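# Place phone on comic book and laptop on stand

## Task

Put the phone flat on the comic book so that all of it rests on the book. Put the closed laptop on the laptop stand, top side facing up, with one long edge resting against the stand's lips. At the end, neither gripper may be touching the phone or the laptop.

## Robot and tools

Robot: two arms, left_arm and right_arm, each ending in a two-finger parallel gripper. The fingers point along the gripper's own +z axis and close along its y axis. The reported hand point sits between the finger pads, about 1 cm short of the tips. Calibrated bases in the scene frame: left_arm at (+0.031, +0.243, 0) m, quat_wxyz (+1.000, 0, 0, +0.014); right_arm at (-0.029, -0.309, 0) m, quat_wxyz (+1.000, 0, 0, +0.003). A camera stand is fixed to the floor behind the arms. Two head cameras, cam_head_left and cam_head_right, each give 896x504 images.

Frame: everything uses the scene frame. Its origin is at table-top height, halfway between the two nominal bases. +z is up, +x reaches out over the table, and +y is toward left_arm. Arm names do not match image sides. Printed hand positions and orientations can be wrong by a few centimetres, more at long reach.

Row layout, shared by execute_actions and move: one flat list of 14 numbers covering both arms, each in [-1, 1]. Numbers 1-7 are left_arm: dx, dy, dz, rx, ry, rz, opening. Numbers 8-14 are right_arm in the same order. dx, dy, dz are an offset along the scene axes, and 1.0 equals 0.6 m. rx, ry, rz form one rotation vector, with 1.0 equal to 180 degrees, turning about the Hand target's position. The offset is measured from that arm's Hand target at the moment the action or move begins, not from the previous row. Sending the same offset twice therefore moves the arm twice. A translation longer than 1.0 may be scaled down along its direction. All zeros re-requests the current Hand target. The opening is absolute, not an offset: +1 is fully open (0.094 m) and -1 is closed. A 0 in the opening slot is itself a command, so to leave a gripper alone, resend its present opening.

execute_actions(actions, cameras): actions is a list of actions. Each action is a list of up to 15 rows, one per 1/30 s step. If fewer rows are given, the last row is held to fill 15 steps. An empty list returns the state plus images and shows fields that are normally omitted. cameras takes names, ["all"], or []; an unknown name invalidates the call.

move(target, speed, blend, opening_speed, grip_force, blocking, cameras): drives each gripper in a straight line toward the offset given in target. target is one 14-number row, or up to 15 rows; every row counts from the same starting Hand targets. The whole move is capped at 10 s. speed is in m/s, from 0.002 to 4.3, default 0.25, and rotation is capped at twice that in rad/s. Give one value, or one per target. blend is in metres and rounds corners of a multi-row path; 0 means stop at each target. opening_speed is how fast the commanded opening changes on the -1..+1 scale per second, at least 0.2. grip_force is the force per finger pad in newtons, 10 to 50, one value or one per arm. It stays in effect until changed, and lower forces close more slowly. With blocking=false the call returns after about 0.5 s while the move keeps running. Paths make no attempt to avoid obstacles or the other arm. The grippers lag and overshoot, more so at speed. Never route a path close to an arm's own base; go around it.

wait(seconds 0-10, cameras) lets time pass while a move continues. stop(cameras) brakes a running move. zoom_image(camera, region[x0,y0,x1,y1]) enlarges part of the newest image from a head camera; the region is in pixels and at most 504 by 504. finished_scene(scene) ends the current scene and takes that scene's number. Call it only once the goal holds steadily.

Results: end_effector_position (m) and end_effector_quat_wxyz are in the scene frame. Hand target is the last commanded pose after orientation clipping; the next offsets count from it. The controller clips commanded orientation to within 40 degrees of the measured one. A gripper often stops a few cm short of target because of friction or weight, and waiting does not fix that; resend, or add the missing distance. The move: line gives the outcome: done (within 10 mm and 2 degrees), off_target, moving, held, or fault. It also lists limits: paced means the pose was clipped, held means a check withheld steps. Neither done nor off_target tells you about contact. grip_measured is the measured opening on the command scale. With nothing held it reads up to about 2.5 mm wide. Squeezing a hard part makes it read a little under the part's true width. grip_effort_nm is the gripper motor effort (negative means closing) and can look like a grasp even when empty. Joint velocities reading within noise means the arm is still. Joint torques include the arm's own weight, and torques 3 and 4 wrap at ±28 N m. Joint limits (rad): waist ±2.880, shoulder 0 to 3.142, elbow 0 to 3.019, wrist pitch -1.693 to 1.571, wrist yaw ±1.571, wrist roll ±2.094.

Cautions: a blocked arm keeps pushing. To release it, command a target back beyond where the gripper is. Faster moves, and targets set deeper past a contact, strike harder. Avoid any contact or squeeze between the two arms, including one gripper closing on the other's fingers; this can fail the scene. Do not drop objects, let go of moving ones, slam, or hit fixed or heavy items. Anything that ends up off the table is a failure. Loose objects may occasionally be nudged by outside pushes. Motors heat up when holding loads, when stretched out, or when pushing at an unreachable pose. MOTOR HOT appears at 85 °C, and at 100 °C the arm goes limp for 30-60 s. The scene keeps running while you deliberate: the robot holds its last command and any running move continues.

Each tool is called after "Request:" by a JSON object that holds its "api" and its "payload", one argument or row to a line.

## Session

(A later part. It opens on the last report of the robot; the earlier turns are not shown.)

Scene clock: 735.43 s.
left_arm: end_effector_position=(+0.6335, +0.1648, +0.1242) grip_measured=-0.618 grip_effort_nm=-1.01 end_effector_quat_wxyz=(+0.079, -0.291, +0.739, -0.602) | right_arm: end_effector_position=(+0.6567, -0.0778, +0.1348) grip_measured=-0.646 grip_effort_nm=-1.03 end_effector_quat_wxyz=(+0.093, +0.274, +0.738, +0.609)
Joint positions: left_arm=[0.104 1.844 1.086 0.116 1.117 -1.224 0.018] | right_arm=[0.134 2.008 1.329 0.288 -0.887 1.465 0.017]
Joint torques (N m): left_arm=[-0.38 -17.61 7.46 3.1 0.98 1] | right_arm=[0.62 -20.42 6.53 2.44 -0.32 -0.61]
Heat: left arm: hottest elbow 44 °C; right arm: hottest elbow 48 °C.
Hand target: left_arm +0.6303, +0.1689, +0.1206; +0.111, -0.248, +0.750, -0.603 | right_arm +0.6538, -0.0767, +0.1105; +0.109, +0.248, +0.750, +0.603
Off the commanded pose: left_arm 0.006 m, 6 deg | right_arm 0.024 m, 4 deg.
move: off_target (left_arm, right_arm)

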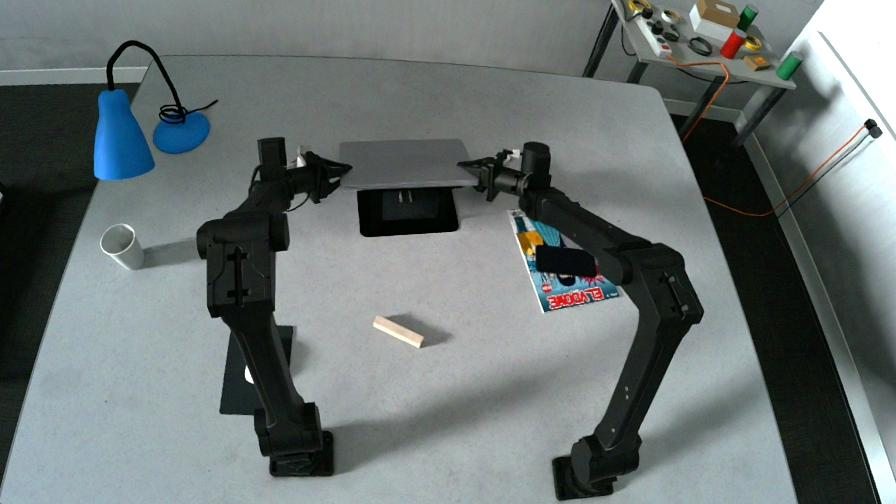

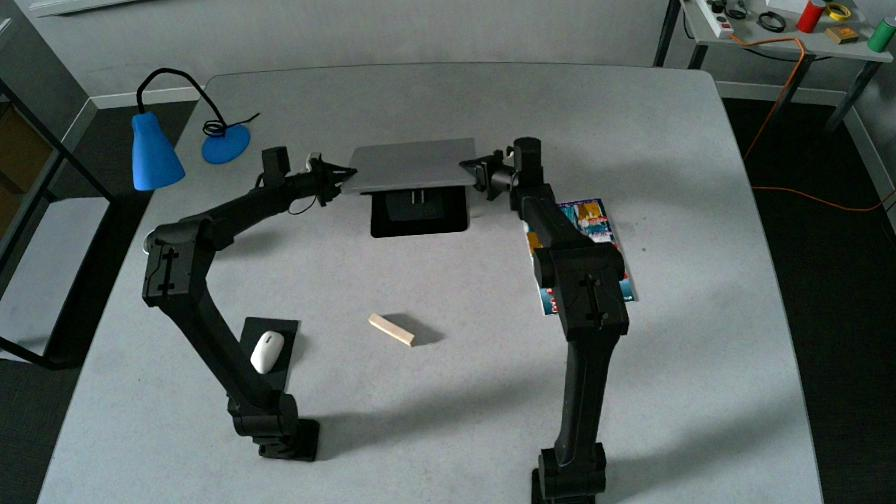

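Request:
{"api": "move", "payload": {
  "target": [
    [-0.02,0.0,0.12,0,0,0,-1,-0.02,0.0,0.14,0,0,0,-1],
    [-0.03,0.0,0.12,0,0.1,0,-1,-0.03,0.0,0.14,0,0.1,0,-1]
  ],
  "speed": 0.08,
  "cameras": ["all"]
}}

Request:
{"api": "zoom_image", "payload": {
  "camera": "cam_head_left",
  "region": [290, 100, 530, 250]
}}

Request:
{"api": "zoom_image", "payload": {
  "camera": "cam_head_right",
  "region": [290, 100, 530, 250]
}}

Scene clock: 751.97 s.
left_arm: end_effector_position=(+0.5918, +0.1636, +0.1415) grip_measured=-0.612 grip_effort_nm=-1.01 end_effector_quat_wxyz=(-0.054, -0.386, +0.747, -0.539) | right_arm: end_effector_position=(+0.6192, -0.0803, +0.1495) grip_measured=-0.648 grip_effort_nm=-1.04 end_effector_quat_wxyz=(-0.039, +0.368, +0.755, +0.541)
Joint positions: left_arm=[0.107 1.748 1.158 -0.497 1.086 -1.114 0.018] | right_arm=[0.134 1.908 1.373 -0.203 -0.912 1.474 0.017]
Joint torques (N m): left_arm=[-1.08 -21.13 15.71 0.09 1.08 0.55] | right_arm=[0.62 -24.53 12.46 0.43 -0.33 -0.13]
Motor temperatures (°C): left_arm=[23 30 41 24 31 25 29] | right_arm=[26 39 45 25 24 24 27]
Heat: left arm: hottest elbow 41 °C; right arm: hottest elbow 45 °C.
Hand target: left_arm +0.6123, +0.1690, +0.1926; -0.008, -0.339, +0.758, -0.557 | right_arm +0.6358, -0.0769, +0.1944; -0.009, +0.339, +0.758, +0.557
Off the commanded pose: left_arm 0.055 m, 8 deg | right_arm 0.048 m, 5 deg.
move: off_target (left_arm, right_arm)

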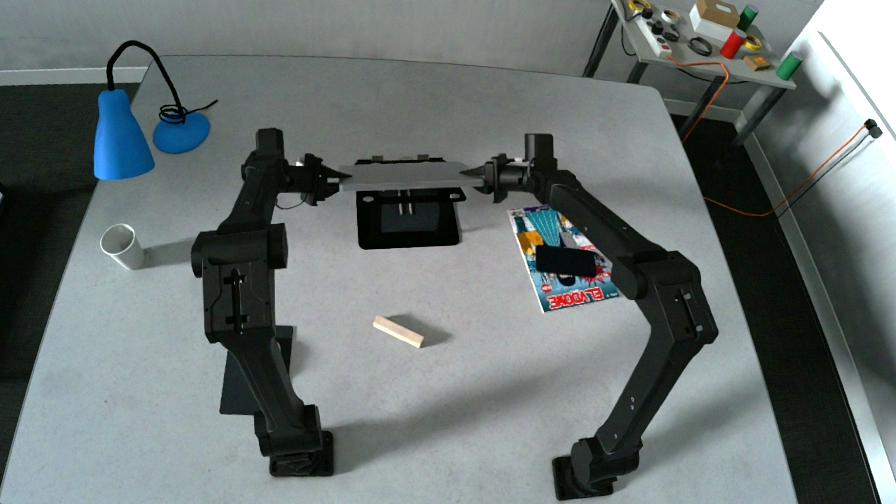

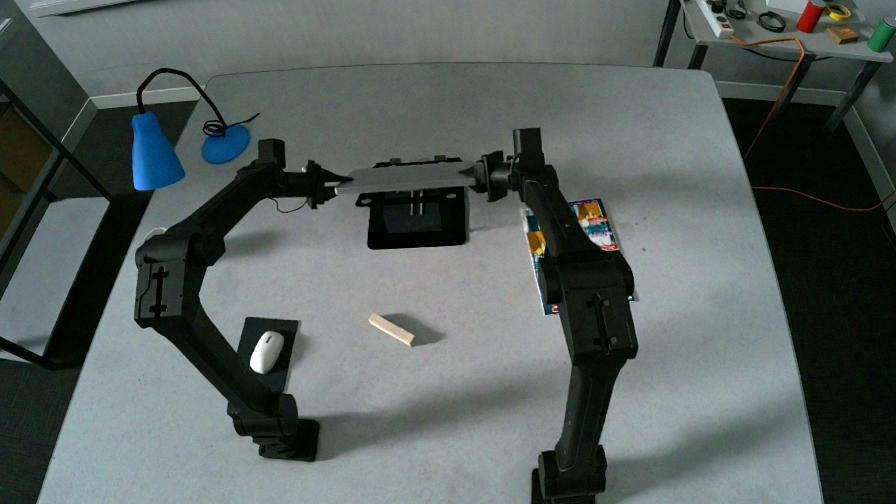

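Scaled by 2.100.

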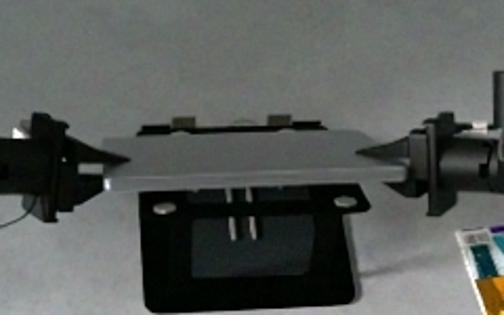

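Scaled by 2.100.

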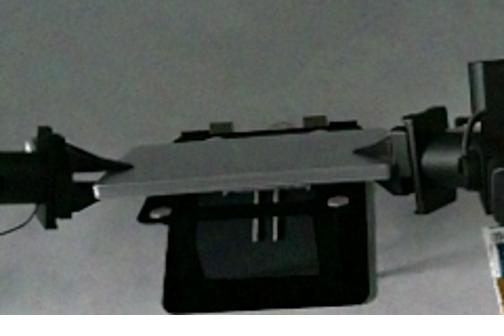

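Request:
{"api": "move", "payload": {
  "target": [
    [0.0,0.0,-0.06,0,0,0,-1,0,0.0,-0.065,0,0,0,-1]
  ],
  "speed": 0.06,
  "cameras": ["all"]
}}

Request:
{"api": "zoom_image", "payload": {
  "camera": "cam_head_left",
  "region": [290, 100, 530, 250]
}}

Request:
{"api": "zoom_image", "payload": {
  "camera": "cam_head_right",
  "region": [290, 100, 530, 250]
}}

Scene clock: 757.50 s.
left_arm: end_effector_position=(+0.5982, +0.1643, +0.1349) grip_measured=-0.612 grip_effort_nm=-1.01 end_effector_quat_wxyz=(-0.044, -0.378, +0.748, -0.544) | right_arm: end_effector_position=(+0.6249, -0.0794, +0.1453) grip_measured=-0.648 grip_effort_nm=-1.04 end_effector_quat_wxyz=(-0.030, +0.363, +0.753, +0.547)
Joint positions: left_arm=[0.107 1.768 1.158 -0.449 1.088 -1.114 0.018] | right_arm=[0.134 1.923 1.373 -0.159 -0.91 1.481 0.017]
Joint torques (N m): left_arm=[-0.73 -19.14 12.37 1.73 1 0.62] | right_arm=[0.62 -21.77 10.04 1.81 -0.38 -0.2]
Heat: left arm: hottest elbow 41 °C; right arm: hottest elbow 46 °C.
Hand target: left_arm +0.6122, +0.1690, +0.1565; -0.008, -0.339, +0.758, -0.557 | right_arm +0.6357, -0.0767, +0.1553; -0.009, +0.339, +0.758, +0.557
Off the commanded pose: left_arm 0.026 m, 6 deg | right_arm 0.015 m, 4 deg.
move: off_target (left_arm, right_arm)

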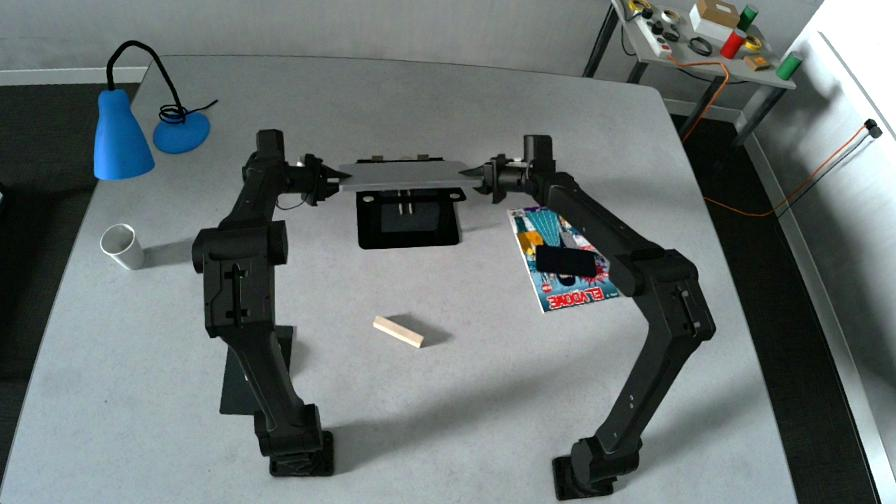

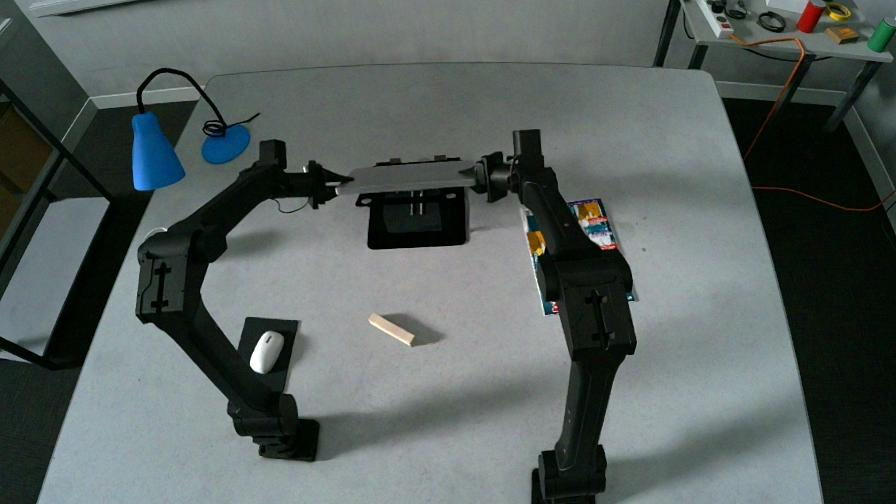

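Scaled by 2.100.

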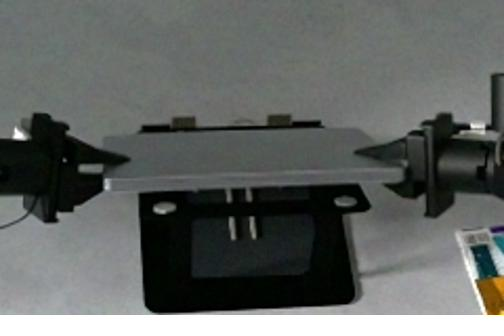

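Scaled by 2.100.

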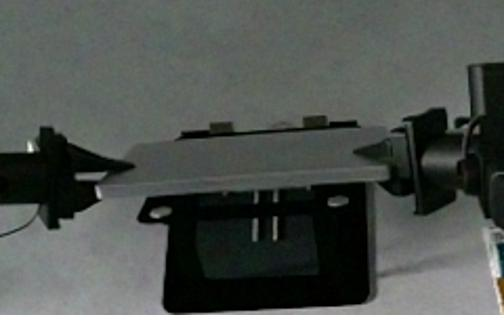

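Request:
{"api": "move", "payload": {
  "target": [
    [0.0,0.0,-0.06,0,0,0,-1,0,0.0,-0.06,0,0,0,-1]
  ],
  "speed": 0.05,
  "cameras": ["all"]
}}

Request:
{"api": "zoom_image", "payload": {
  "camera": "cam_head_left",
  "region": [290, 100, 530, 250]
}}

Request:
{"api": "zoom_image", "payload": {
  "camera": "cam_head_right",
  "region": [290, 100, 530, 250]
}}

Scene clock: 761.80 s.
left_arm: end_effector_position=(+0.6099, +0.1653, +0.1194) grip_measured=-0.612 grip_effort_nm=-1.01 end_effector_quat_wxyz=(-0.026, -0.363, +0.750, -0.553) | right_arm: end_effector_position=(+0.6355, -0.0782, +0.1298) grip_measured=-0.648 grip_effort_nm=-1.04 end_effector_quat_wxyz=(-0.012, +0.350, +0.753, +0.558)
Joint positions: left_arm=[0.107 1.812 1.158 -0.356 1.095 -1.114 0.018] | right_arm=[0.134 1.965 1.373 -0.069 -0.908 1.478 0.017]
Joint torques (N m): left_arm=[-0.91 -18.26 9.46 1.55 0.75 0.55] | right_arm=[0.62 -21.36 7.87 1.36 -0.45 -0.17]
Heat: left arm: hottest elbow 41 °C; right arm: hottest elbow 45 °C.
Hand target: left_arm +0.6122, +0.1690, +0.1206; -0.008, -0.339, +0.758, -0.557 | right_arm +0.6357, -0.0767, +0.1195; -0.009, +0.339, +0.758, +0.557
Off the commanded pose: left_arm 0.005 m, 4 deg | right_arm 0.011 m, 1 deg.
move: off_target (left_arm, right_arm)

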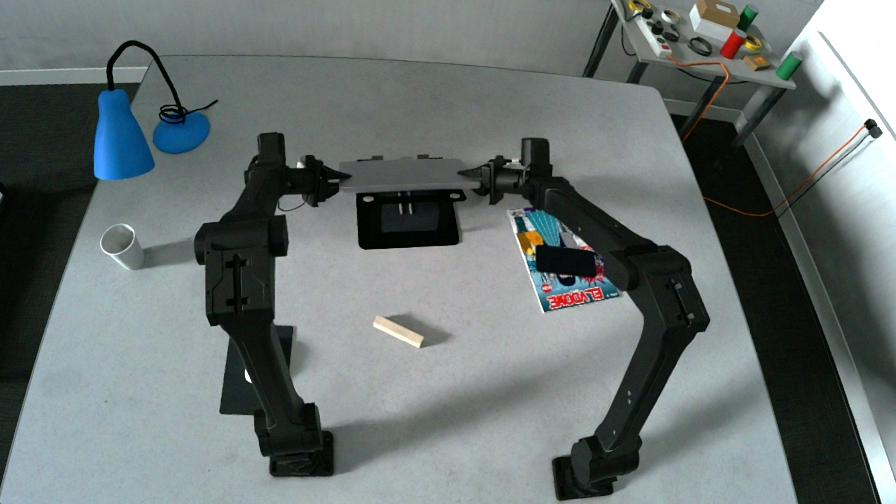

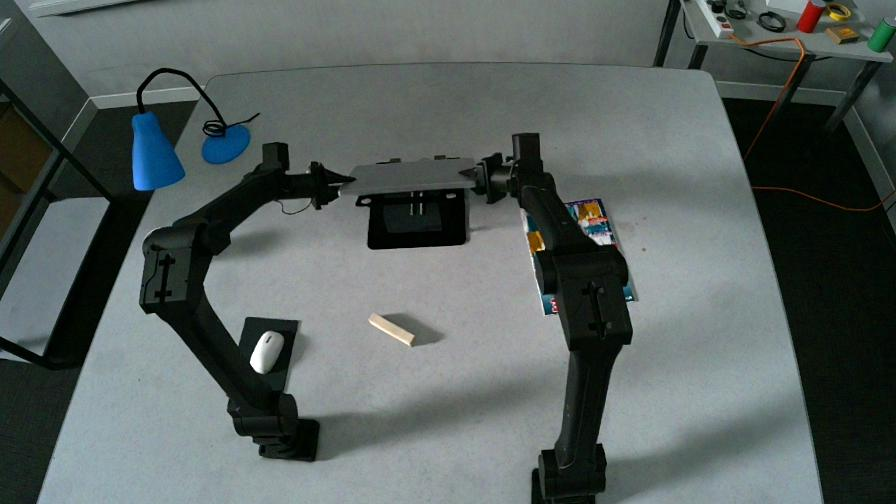

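Scaled by 2.100.

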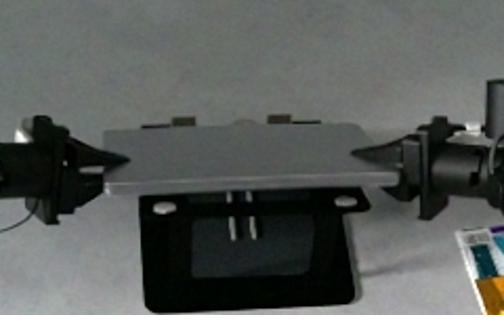

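Scaled by 2.100.

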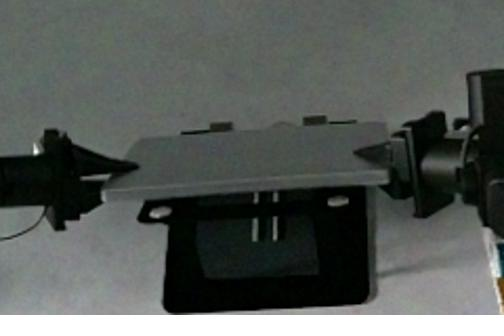

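Request:
{"api": "move", "payload": {
  "target": [
    [0.01,0.0,-0.04,0,0,0,-1,0.01,0.0,-0.05,0,0,0,-1]
  ],
  "speed": 0.05,
  "cameras": ["all"]
}}

Request:
{"api": "zoom_image", "payload": {
  "camera": "cam_head_left",
  "region": [290, 100, 530, 250]
}}

Request:
{"api": "zoom_image", "payload": {
  "camera": "cam_head_right",
  "region": [290, 100, 530, 250]
}}

Scene clock: 765.90 s.
left_arm: end_effector_position=(+0.6175, +0.1660, +0.1064) grip_measured=-0.610 grip_effort_nm=-1.01 end_effector_quat_wxyz=(-0.013, -0.351, +0.751, -0.558) | right_arm: end_effector_position=(+0.6430, -0.0772, +0.1162) grip_measured=-0.648 grip_effort_nm=-1.04 end_effector_quat_wxyz=(+0.003, +0.337, +0.753, +0.565)
Joint positions: left_arm=[0.107 1.848 1.158 -0.288 1.1 -1.109 0.018] | right_arm=[0.134 2 1.373 0.002 -0.907 1.469 0.017]
Joint torques (N m): left_arm=[-1.08 -16.5 9.39 0.94 0.53 0.52] | right_arm=[0.5 -19.96 7.83 1.01 -0.5 -0.11]
Heat: left arm: hottest elbow 40 °C; right arm: hottest elbow 45 °C.
Hand target: left_arm +0.6182, +0.1690, +0.0965; -0.008, -0.339, +0.758, -0.557 | right_arm +0.6417, -0.0767, +0.0896; -0.009, +0.339, +0.758, +0.557
Off the commanded pose: left_arm 0.010 m, 2 deg | right_arm 0.027 m, 2 deg.
move: off_target (right_arm)

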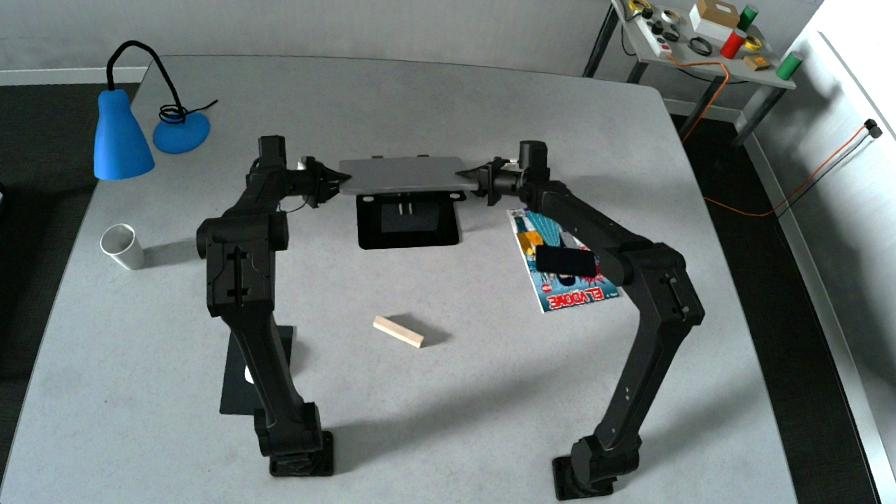

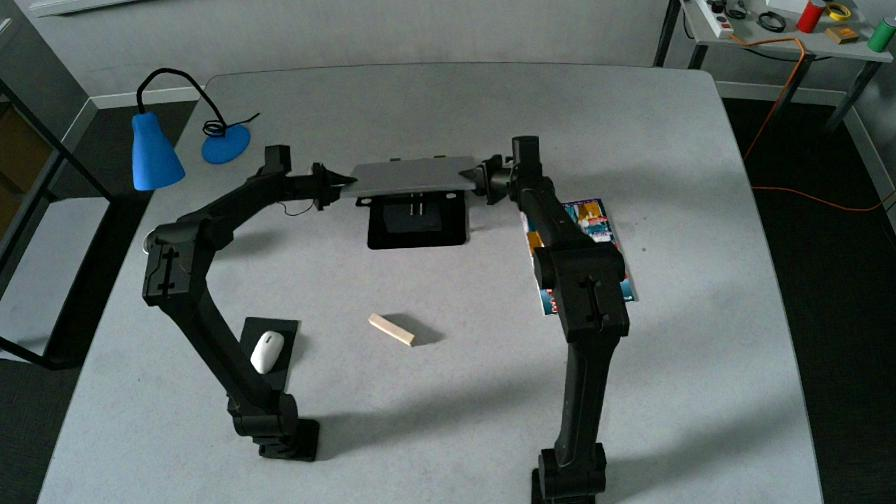

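Scaled by 2.100.

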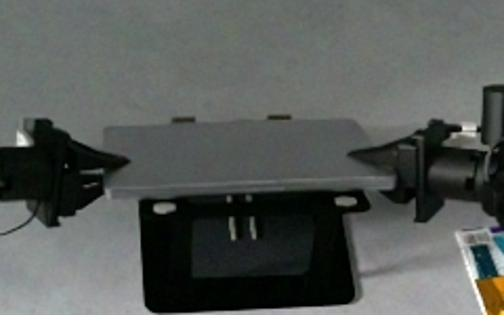

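Scaled by 2.100.

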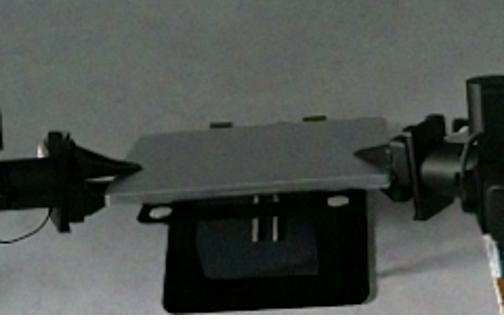

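Request:
{"api": "move", "payload": {
  "target": [0.0,0.0,0.02,0,0,0,-0.35,0.0,0.0,0.04,0,0,0,-0.35],
  "speed": 0.05,
  "opening_speed": 0.2,
  "cameras": ["all"]
}}

Request:
{"api": "zoom_image", "payload": {
  "camera": "cam_head_left",
  "region": [290, 100, 530, 250]
}}

Request:
{"api": "zoom_image", "payload": {
  "camera": "cam_head_right",
  "region": [290, 100, 530, 250]
}}

Scene clock: 773.93 s.
left_arm: end_effector_position=(+0.6140, +0.1655, +0.1041) grip_measured=-0.353 grip_effort_nm=0.13 end_effector_quat_wxyz=(-0.012, -0.343, +0.758, -0.555) | right_arm: end_effector_position=(+0.6441, -0.0768, +0.1190) grip_measured=-0.353 grip_effort_nm=0.12 end_effector_quat_wxyz=(+0.004, +0.332, +0.757, +0.563)
Joint positions: left_arm=[0.107 1.848 1.158 -0.315 1.1 -1.066 0.03] | right_arm=[0.134 1.999 1.385 -0.022 -0.909 1.449 0.03]
Joint torques (N m): left_arm=[-0.85 -18.2 10.28 0.76 0.53 0.12] | right_arm=[0.5 -22.71 8.27 0.1 -0.43 0.07]
Heat: left arm: hottest elbow 40 °C; right arm: hottest elbow 44 °C.
Hand target: left_arm +0.6183, +0.1690, +0.1085; -0.008, -0.339, +0.758, -0.557 | right_arm +0.6419, -0.0767, +0.1136; -0.009, +0.339, +0.758, +0.557
Off the commanded pose: left_arm 0.007 m, 1 deg | right_arm 0.006 m, 2 deg.
move: done

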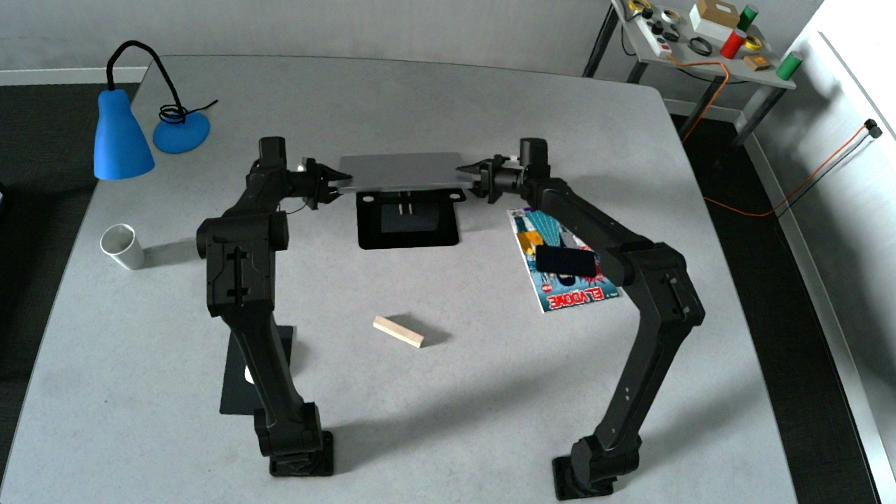

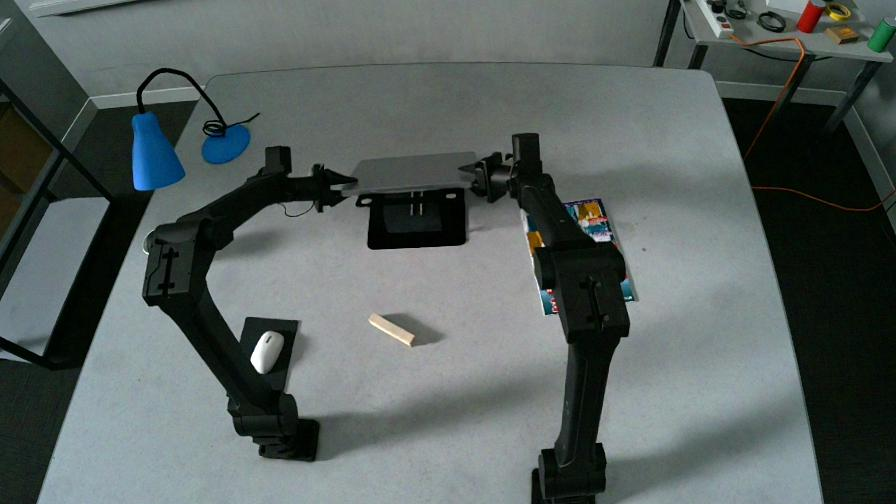

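Scaled by 2.100.

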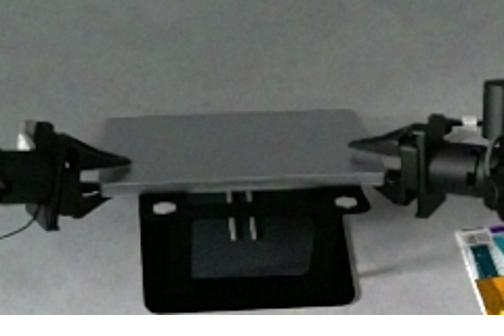

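Scaled by 2.100.

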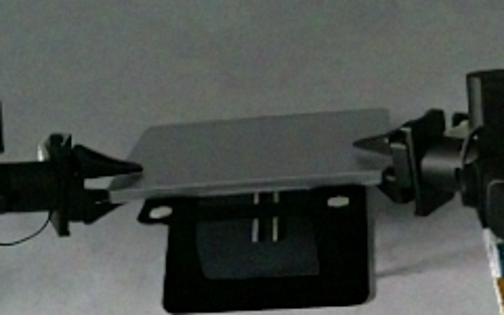

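Request:
{"api": "move", "payload": {
  "target": [
    [-0.05,0.15,0.0,0,0,0,-0.35,-0.05,-0.15,0,0,0,0,-0.35]
  ],
  "speed": 0.06,
  "cameras": ["all"]
}}

Request:
{"api": "zoom_image", "payload": {
  "camera": "cam_head_left",
  "region": [290, 100, 530, 250]
}}

Request:
{"api": "zoom_image", "payload": {
  "camera": "cam_head_right",
  "region": [290, 100, 530, 250]
}}

Scene clock: 783.00 s.
left_arm: end_effector_position=(+0.5671, +0.2458, +0.0951) grip_measured=-0.351 grip_effort_nm=0.07 end_effector_quat_wxyz=(-0.029, -0.349, +0.756, -0.553) | right_arm: end_effector_position=(+0.6162, -0.1609, +0.1068) grip_measured=-0.351 grip_effort_nm=0.03 end_effector_quat_wxyz=(-0.012, +0.338, +0.759, +0.557)
Joint positions: left_arm=[0.281 1.85 1.168 -0.721 1.169 -0.668 0.03] | right_arm=[-0.004 1.955 1.31 -0.169 -1.021 1.278 0.031]
Joint torques (N m): left_arm=[-0.67 -16.97 14.22 0.2 0.66 0.17] | right_arm=[-0.09 -23.82 6.49 0.7 -0.42 0.04]
Heat: left arm: hottest elbow 39 °C; right arm: hottest elbow 43 °C.
Hand target: left_arm +0.5882, +0.2589, +0.1085; -0.008, -0.339, +0.758, -0.557 | right_arm +0.6118, -0.1668, +0.1135; -0.009, +0.339, +0.758, +0.557
Off the commanded pose: left_arm 0.028 m, 3 deg | right_arm 0.010 m, 0 deg.
move: off_target (left_arm)

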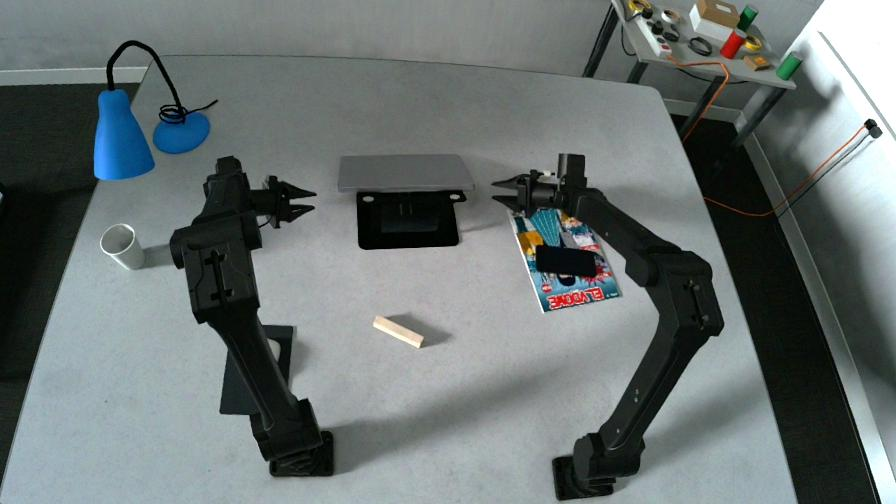

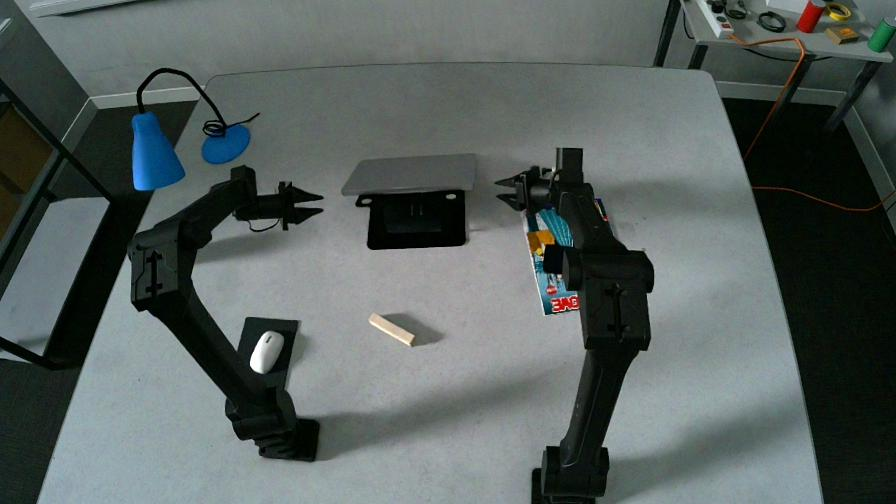

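Scaled by 2.100.

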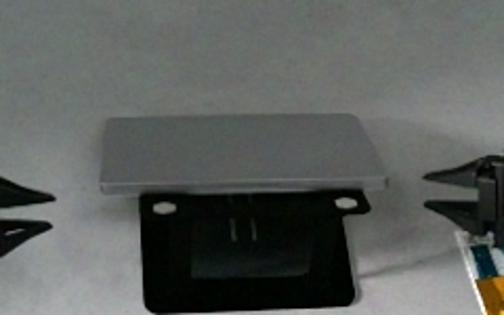

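Scaled by 2.100.

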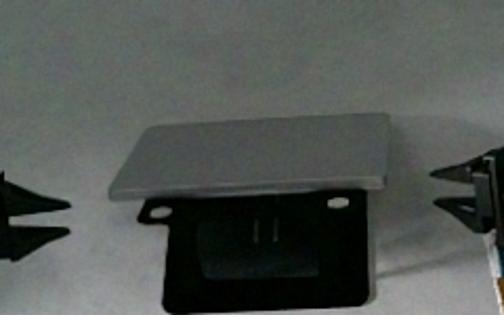

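Request:
{"api": "zoom_image", "payload": {
  "camera": "cam_head_left",
  "region": [330, 140, 410, 200]
}}

Request:
{"api": "zoom_image", "payload": {
  "camera": "cam_head_left",
  "region": [400, 140, 480, 200]
}}

Request:
{"api": "zoom_image", "payload": {
  "camera": "cam_head_right",
  "region": [335, 145, 415, 205]
}}

Request:
{"api": "zoom_image", "payload": {
  "camera": "cam_head_right",
  "region": [405, 145, 485, 205]
}}

Scaled by 6.300.

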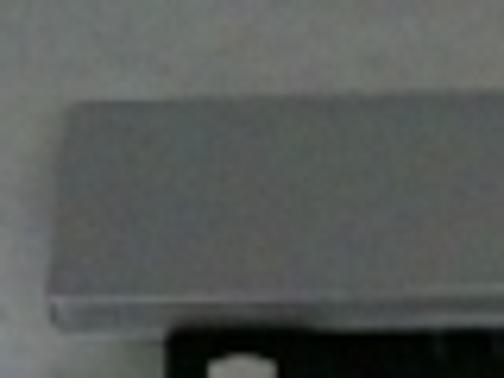

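Scaled by 6.300.

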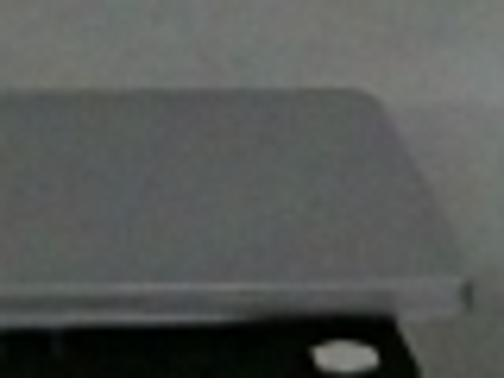

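Scaled by 6.300.

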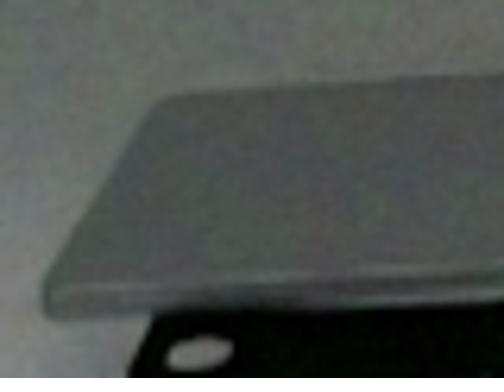

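Scaled by 6.300.

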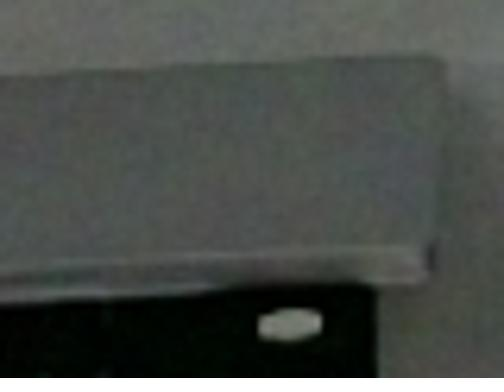

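Request:
{"api": "execute_actions", "payload": {
  "actions": []
}}

Request:
{"api": "zoom_image", "payload": {
  "camera": "cam_head_left",
  "region": [320, 130, 500, 260]
}}

Request:
{"api": "zoom_image", "payload": {
  "camera": "cam_head_right",
  "region": [320, 130, 500, 260]
}}

Scene clock: 816.00 s.
left_arm: end_effector_position=(+0.5671, +0.2458, +0.0951) grip_measured=-0.351 grip_effort_nm=0.07 end_effector_quat_wxyz=(-0.028, -0.349, +0.756, -0.553) | right_arm: end_effector_position=(+0.6162, -0.1609, +0.1068) grip_measured=-0.351 grip_effort_nm=0.03 end_effector_quat_wxyz=(-0.012, +0.338, +0.759, +0.557)
Joint positions: left_arm=[0.281 1.85 1.168 -0.721 1.169 -0.667 0.03] | right_arm=[-0.004 1.955 1.31 -0.169 -1.021 1.277 0.031]
Joint velocities: within noise
Joint torques (N m): left_arm=[0.32 -16.62 14.35 0.29 0.69 0.12] | right_arm=[-0.09 -23.77 6.5 0.69 -0.42 0.03]
Motor temperatures (°C): left_arm=[23 31 42 24 30 24 28] | right_arm=[26 40 40 25 24 24 26]
Heat: left arm: hottest elbow 42 °C; right arm: hottest shoulder 40 °C.
Hand target: left_arm +0.5883, +0.2589, +0.1085; -0.008, -0.339, +0.758, -0.557 | right_arm +0.6118, -0.1668, +0.1135; -0.009, +0.339, +0.758, +0.557
Tool commands: left_gripper/opening=-0.35 right_gripper/opening=-0.35
Off the commanded pose: left_arm 0.028 m, 3 deg | right_arm 0.010 m, 0 deg.

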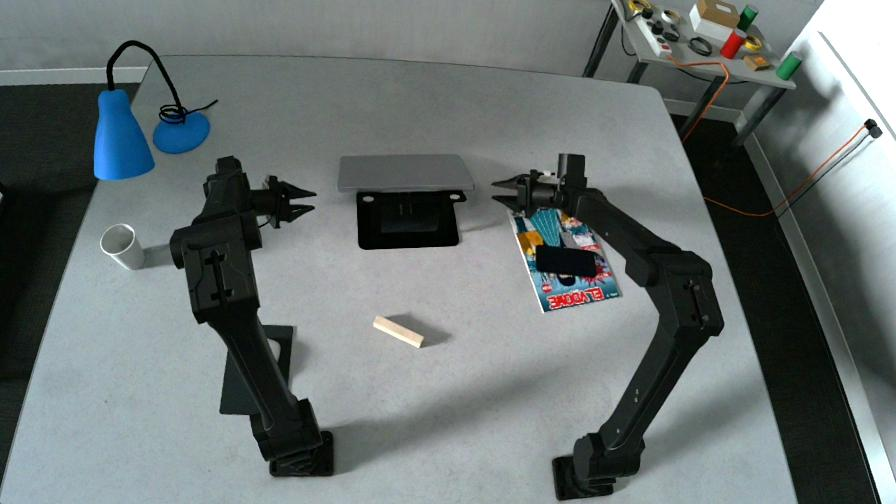

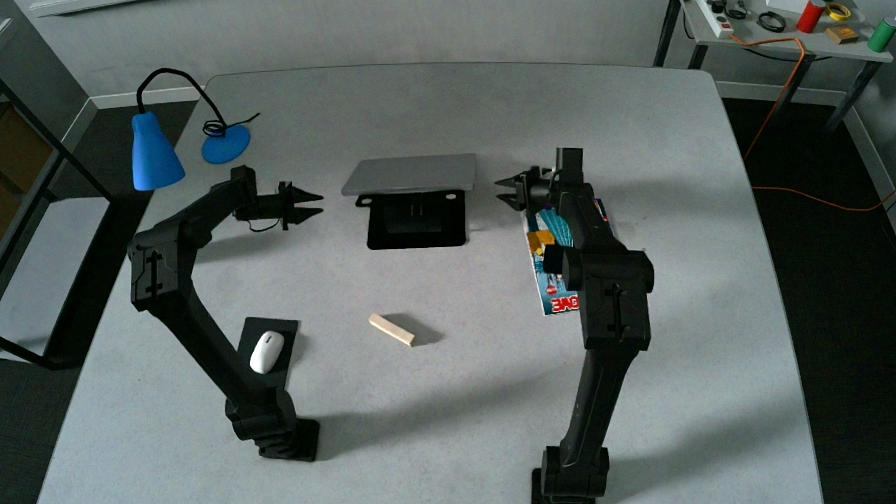

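Scaled by 2.800.

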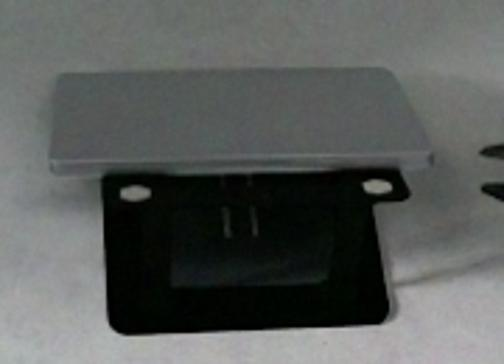

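Scaled by 2.800.

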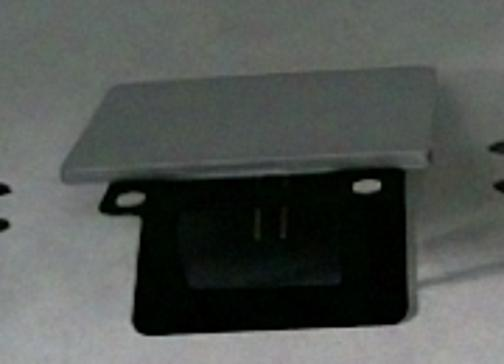

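Request:
{"api": "zoom_image", "payload": {
  "camera": "cam_head_left",
  "region": [335, 140, 405, 200]
}}

Request:
{"api": "zoom_image", "payload": {
  "camera": "cam_head_left",
  "region": [410, 140, 480, 200]
}}

Request:
{"api": "zoom_image", "payload": {
  "camera": "cam_head_right",
  "region": [355, 140, 425, 200]
}}

Request:
{"api": "zoom_image", "payload": {
  "camera": "cam_head_right",
  "region": [420, 140, 490, 200]
}}

Scaled by 7.200.

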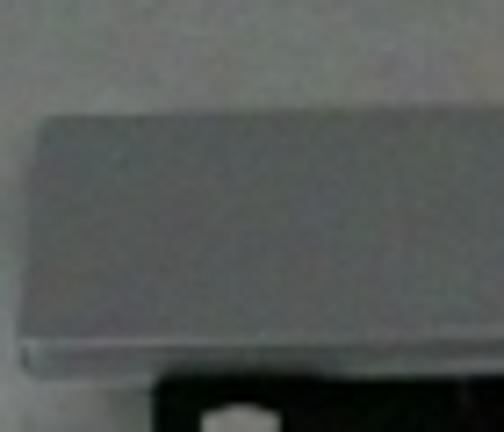

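Scaled by 7.200.

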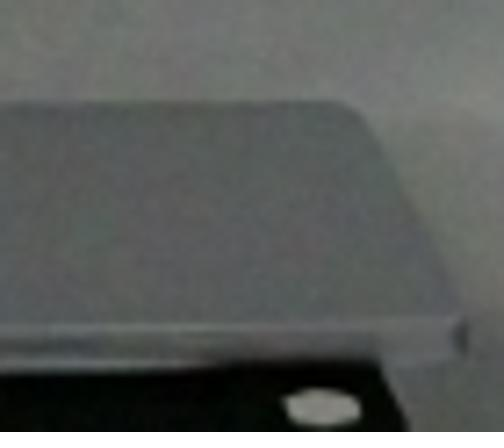

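Scaled by 7.200.

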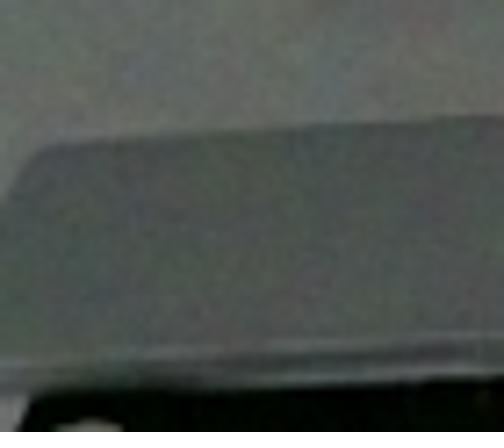

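Scaled by 7.200.

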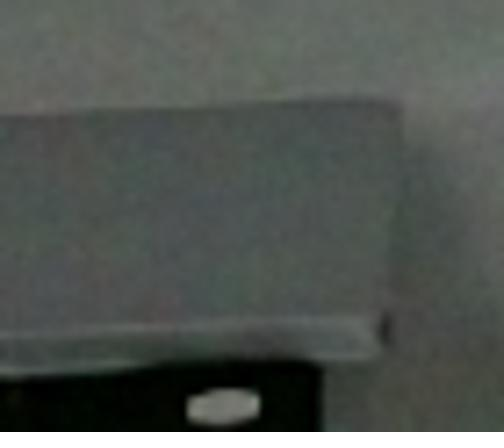

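Request:
{"api": "move", "payload": {
  "target": [
    [0.02,0,0.015,0,0,0,0.0,0,0,0.01,0,0,0,0.0],
    [0.075,-0.12,0.018,0,0,0,0.0,0.04,0.13,0.016,0,0,0,0.0]
  ],
  "speed": 0.08,
  "cameras": ["all"]
}}

Request:
{"api": "zoom_image", "payload": {
  "camera": "cam_head_left",
  "region": [300, 130, 520, 260]
}}

Request:
{"api": "zoom_image", "payload": {
  "camera": "cam_head_right",
  "region": [300, 130, 520, 260]
}}

Scene clock: 844.23 s.
left_arm: end_effector_position=(+0.6170, +0.1899, +0.1103) grip_measured=-0.002 grip_effort_nm=0.13 end_effector_quat_wxyz=(-0.021, -0.351, +0.755, -0.553) | right_arm: end_effector_position=(+0.6152, -0.0978, +0.1126) grip_measured=-0.001 grip_effort_nm=0.06 end_effector_quat_wxyz=(-0.022, +0.352, +0.759, +0.547)
Joint positions: left_arm=[0.152 1.859 1.211 -0.449 1.121 -0.991 0.047] | right_arm=[0.105 1.945 1.311 -0.099 -0.931 1.42 0.047]
Joint torques (N m): left_arm=[-2.08 -17.73 12.78 1.81 0.38 -0.02] | right_arm=[1.14 -19.9 11.77 1.66 -0.23 0.17]
Heat: left arm: hottest elbow 43 °C; right arm: hottest shoulder 41 °C.
Hand target: left_arm +0.6333, +0.1870, +0.1195; -0.008, -0.339, +0.758, -0.557 | right_arm +0.6358, -0.0888, +0.1232; -0.009, +0.339, +0.758, +0.557
Off the commanded pose: left_arm 0.019 m, 2 deg | right_arm 0.025 m, 2 deg.
move: off_target (left_arm, right_arm)

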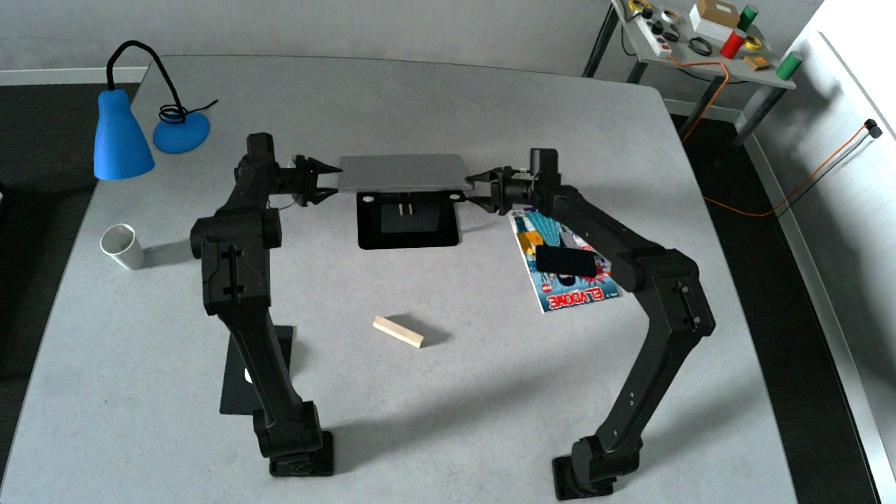

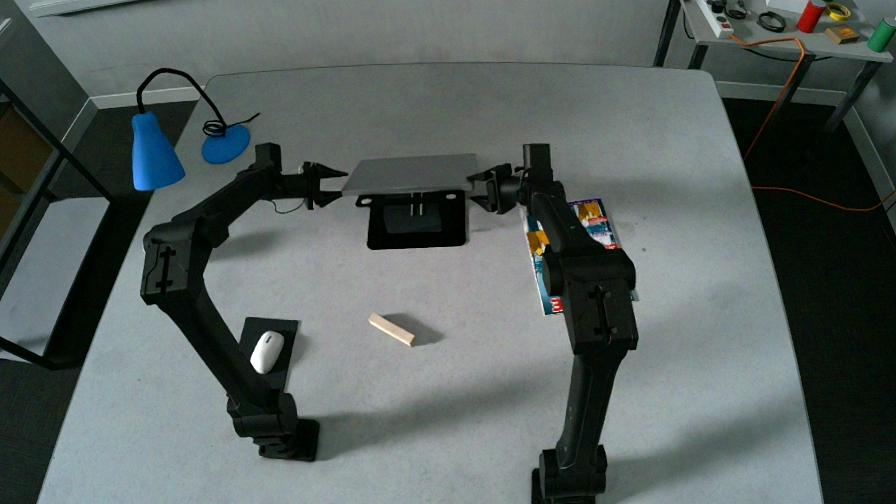

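Scaled by 2.291.

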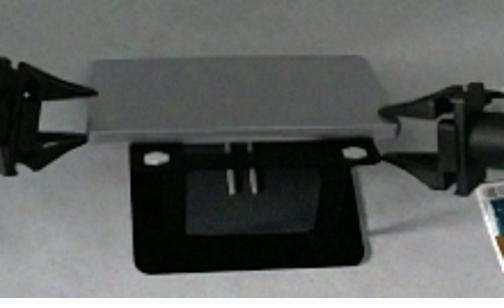

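Scaled by 2.291.

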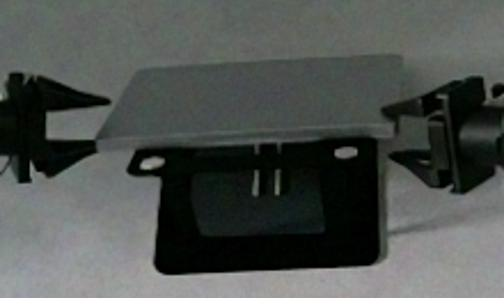

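Request:
{"api": "move", "payload": {
  "target": [-0.01,-0.045,0.0,0,0,0,0.0,0.035,0.045,0.005,0,0,0,0.0],
  "speed": 0.06,
  "cameras": ["all"]
}}

Request:
{"api": "zoom_image", "payload": {
  "camera": "cam_head_left",
  "region": [300, 130, 520, 260]
}}

Request:
{"api": "zoom_image", "payload": {
  "camera": "cam_head_right",
  "region": [300, 130, 520, 260]
}}

Scene clock: 847.90 s.
left_arm: end_effector_position=(+0.6273, +0.1723, +0.1118) grip_measured=-0.002 grip_effort_nm=0.12 end_effector_quat_wxyz=(-0.012, -0.352, +0.755, -0.553) | right_arm: end_effector_position=(+0.6373, -0.0718, +0.1193) grip_measured=-0.001 grip_effort_nm=0.06 end_effector_quat_wxyz=(-0.018, +0.350, +0.759, +0.549)
Joint positions: left_arm=[0.115 1.859 1.205 -0.349 1.094 -1.08 0.047] | right_arm=[0.144 1.987 1.394 -0.099 -0.9 1.459 0.047]
Joint torques (N m): left_arm=[-3.25 -20.54 8.76 1.89 0.42 -0.01] | right_arm=[1.2 -20.48 12.21 1.54 -0.2 0.16]
Heat: left arm: hottest elbow 42 °C; right arm: hottest shoulder 41 °C.
Hand target: left_arm +0.6273, +0.1601, +0.1195; -0.008, -0.339, +0.758, -0.557 | right_arm +0.6569, -0.0618, +0.1263; -0.009, +0.339, +0.758, +0.557
Off the commanded pose: left_arm 0.014 m, 2 deg | right_arm 0.023 m, 2 deg.
move: off_target (left_arm, right_arm)

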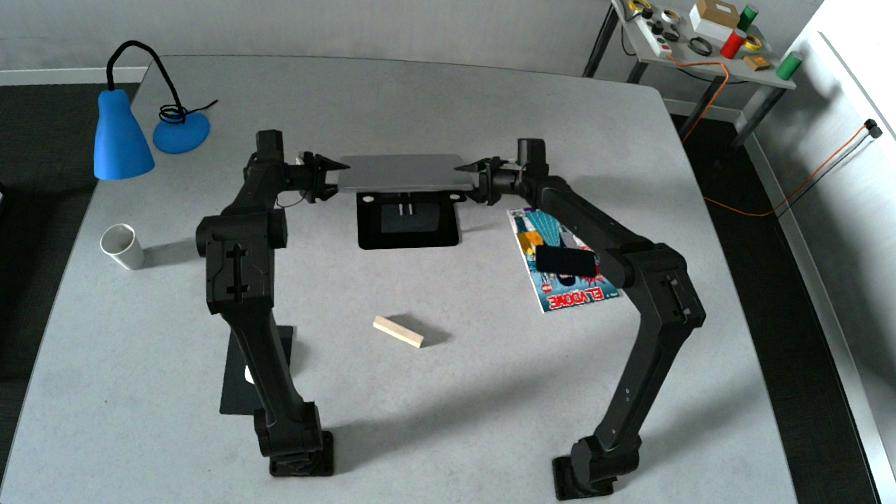

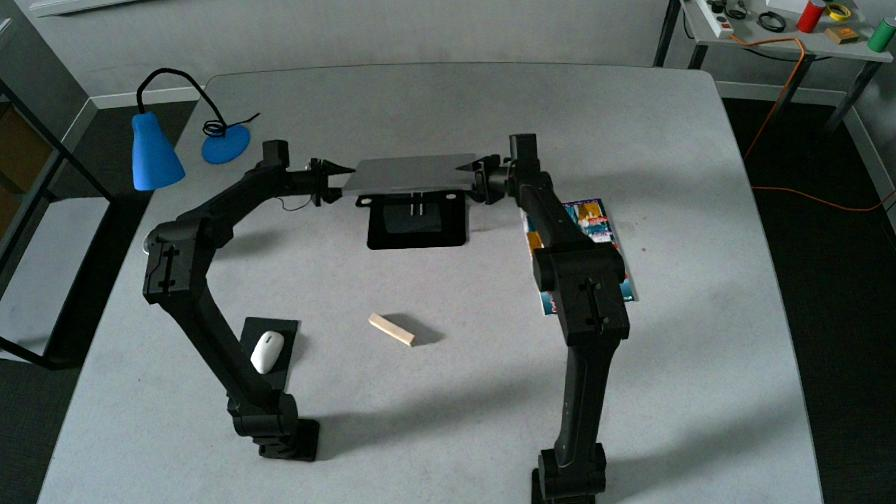

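Scaled by 2.291.

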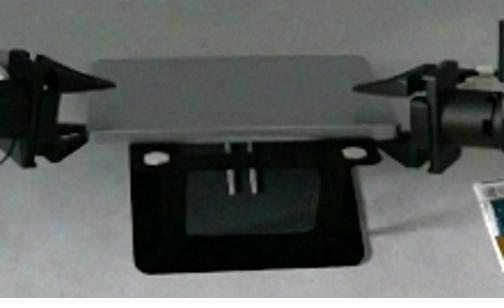

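Scaled by 2.291.

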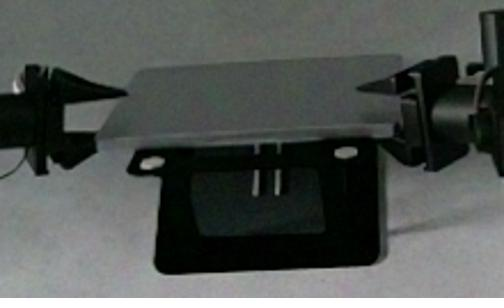

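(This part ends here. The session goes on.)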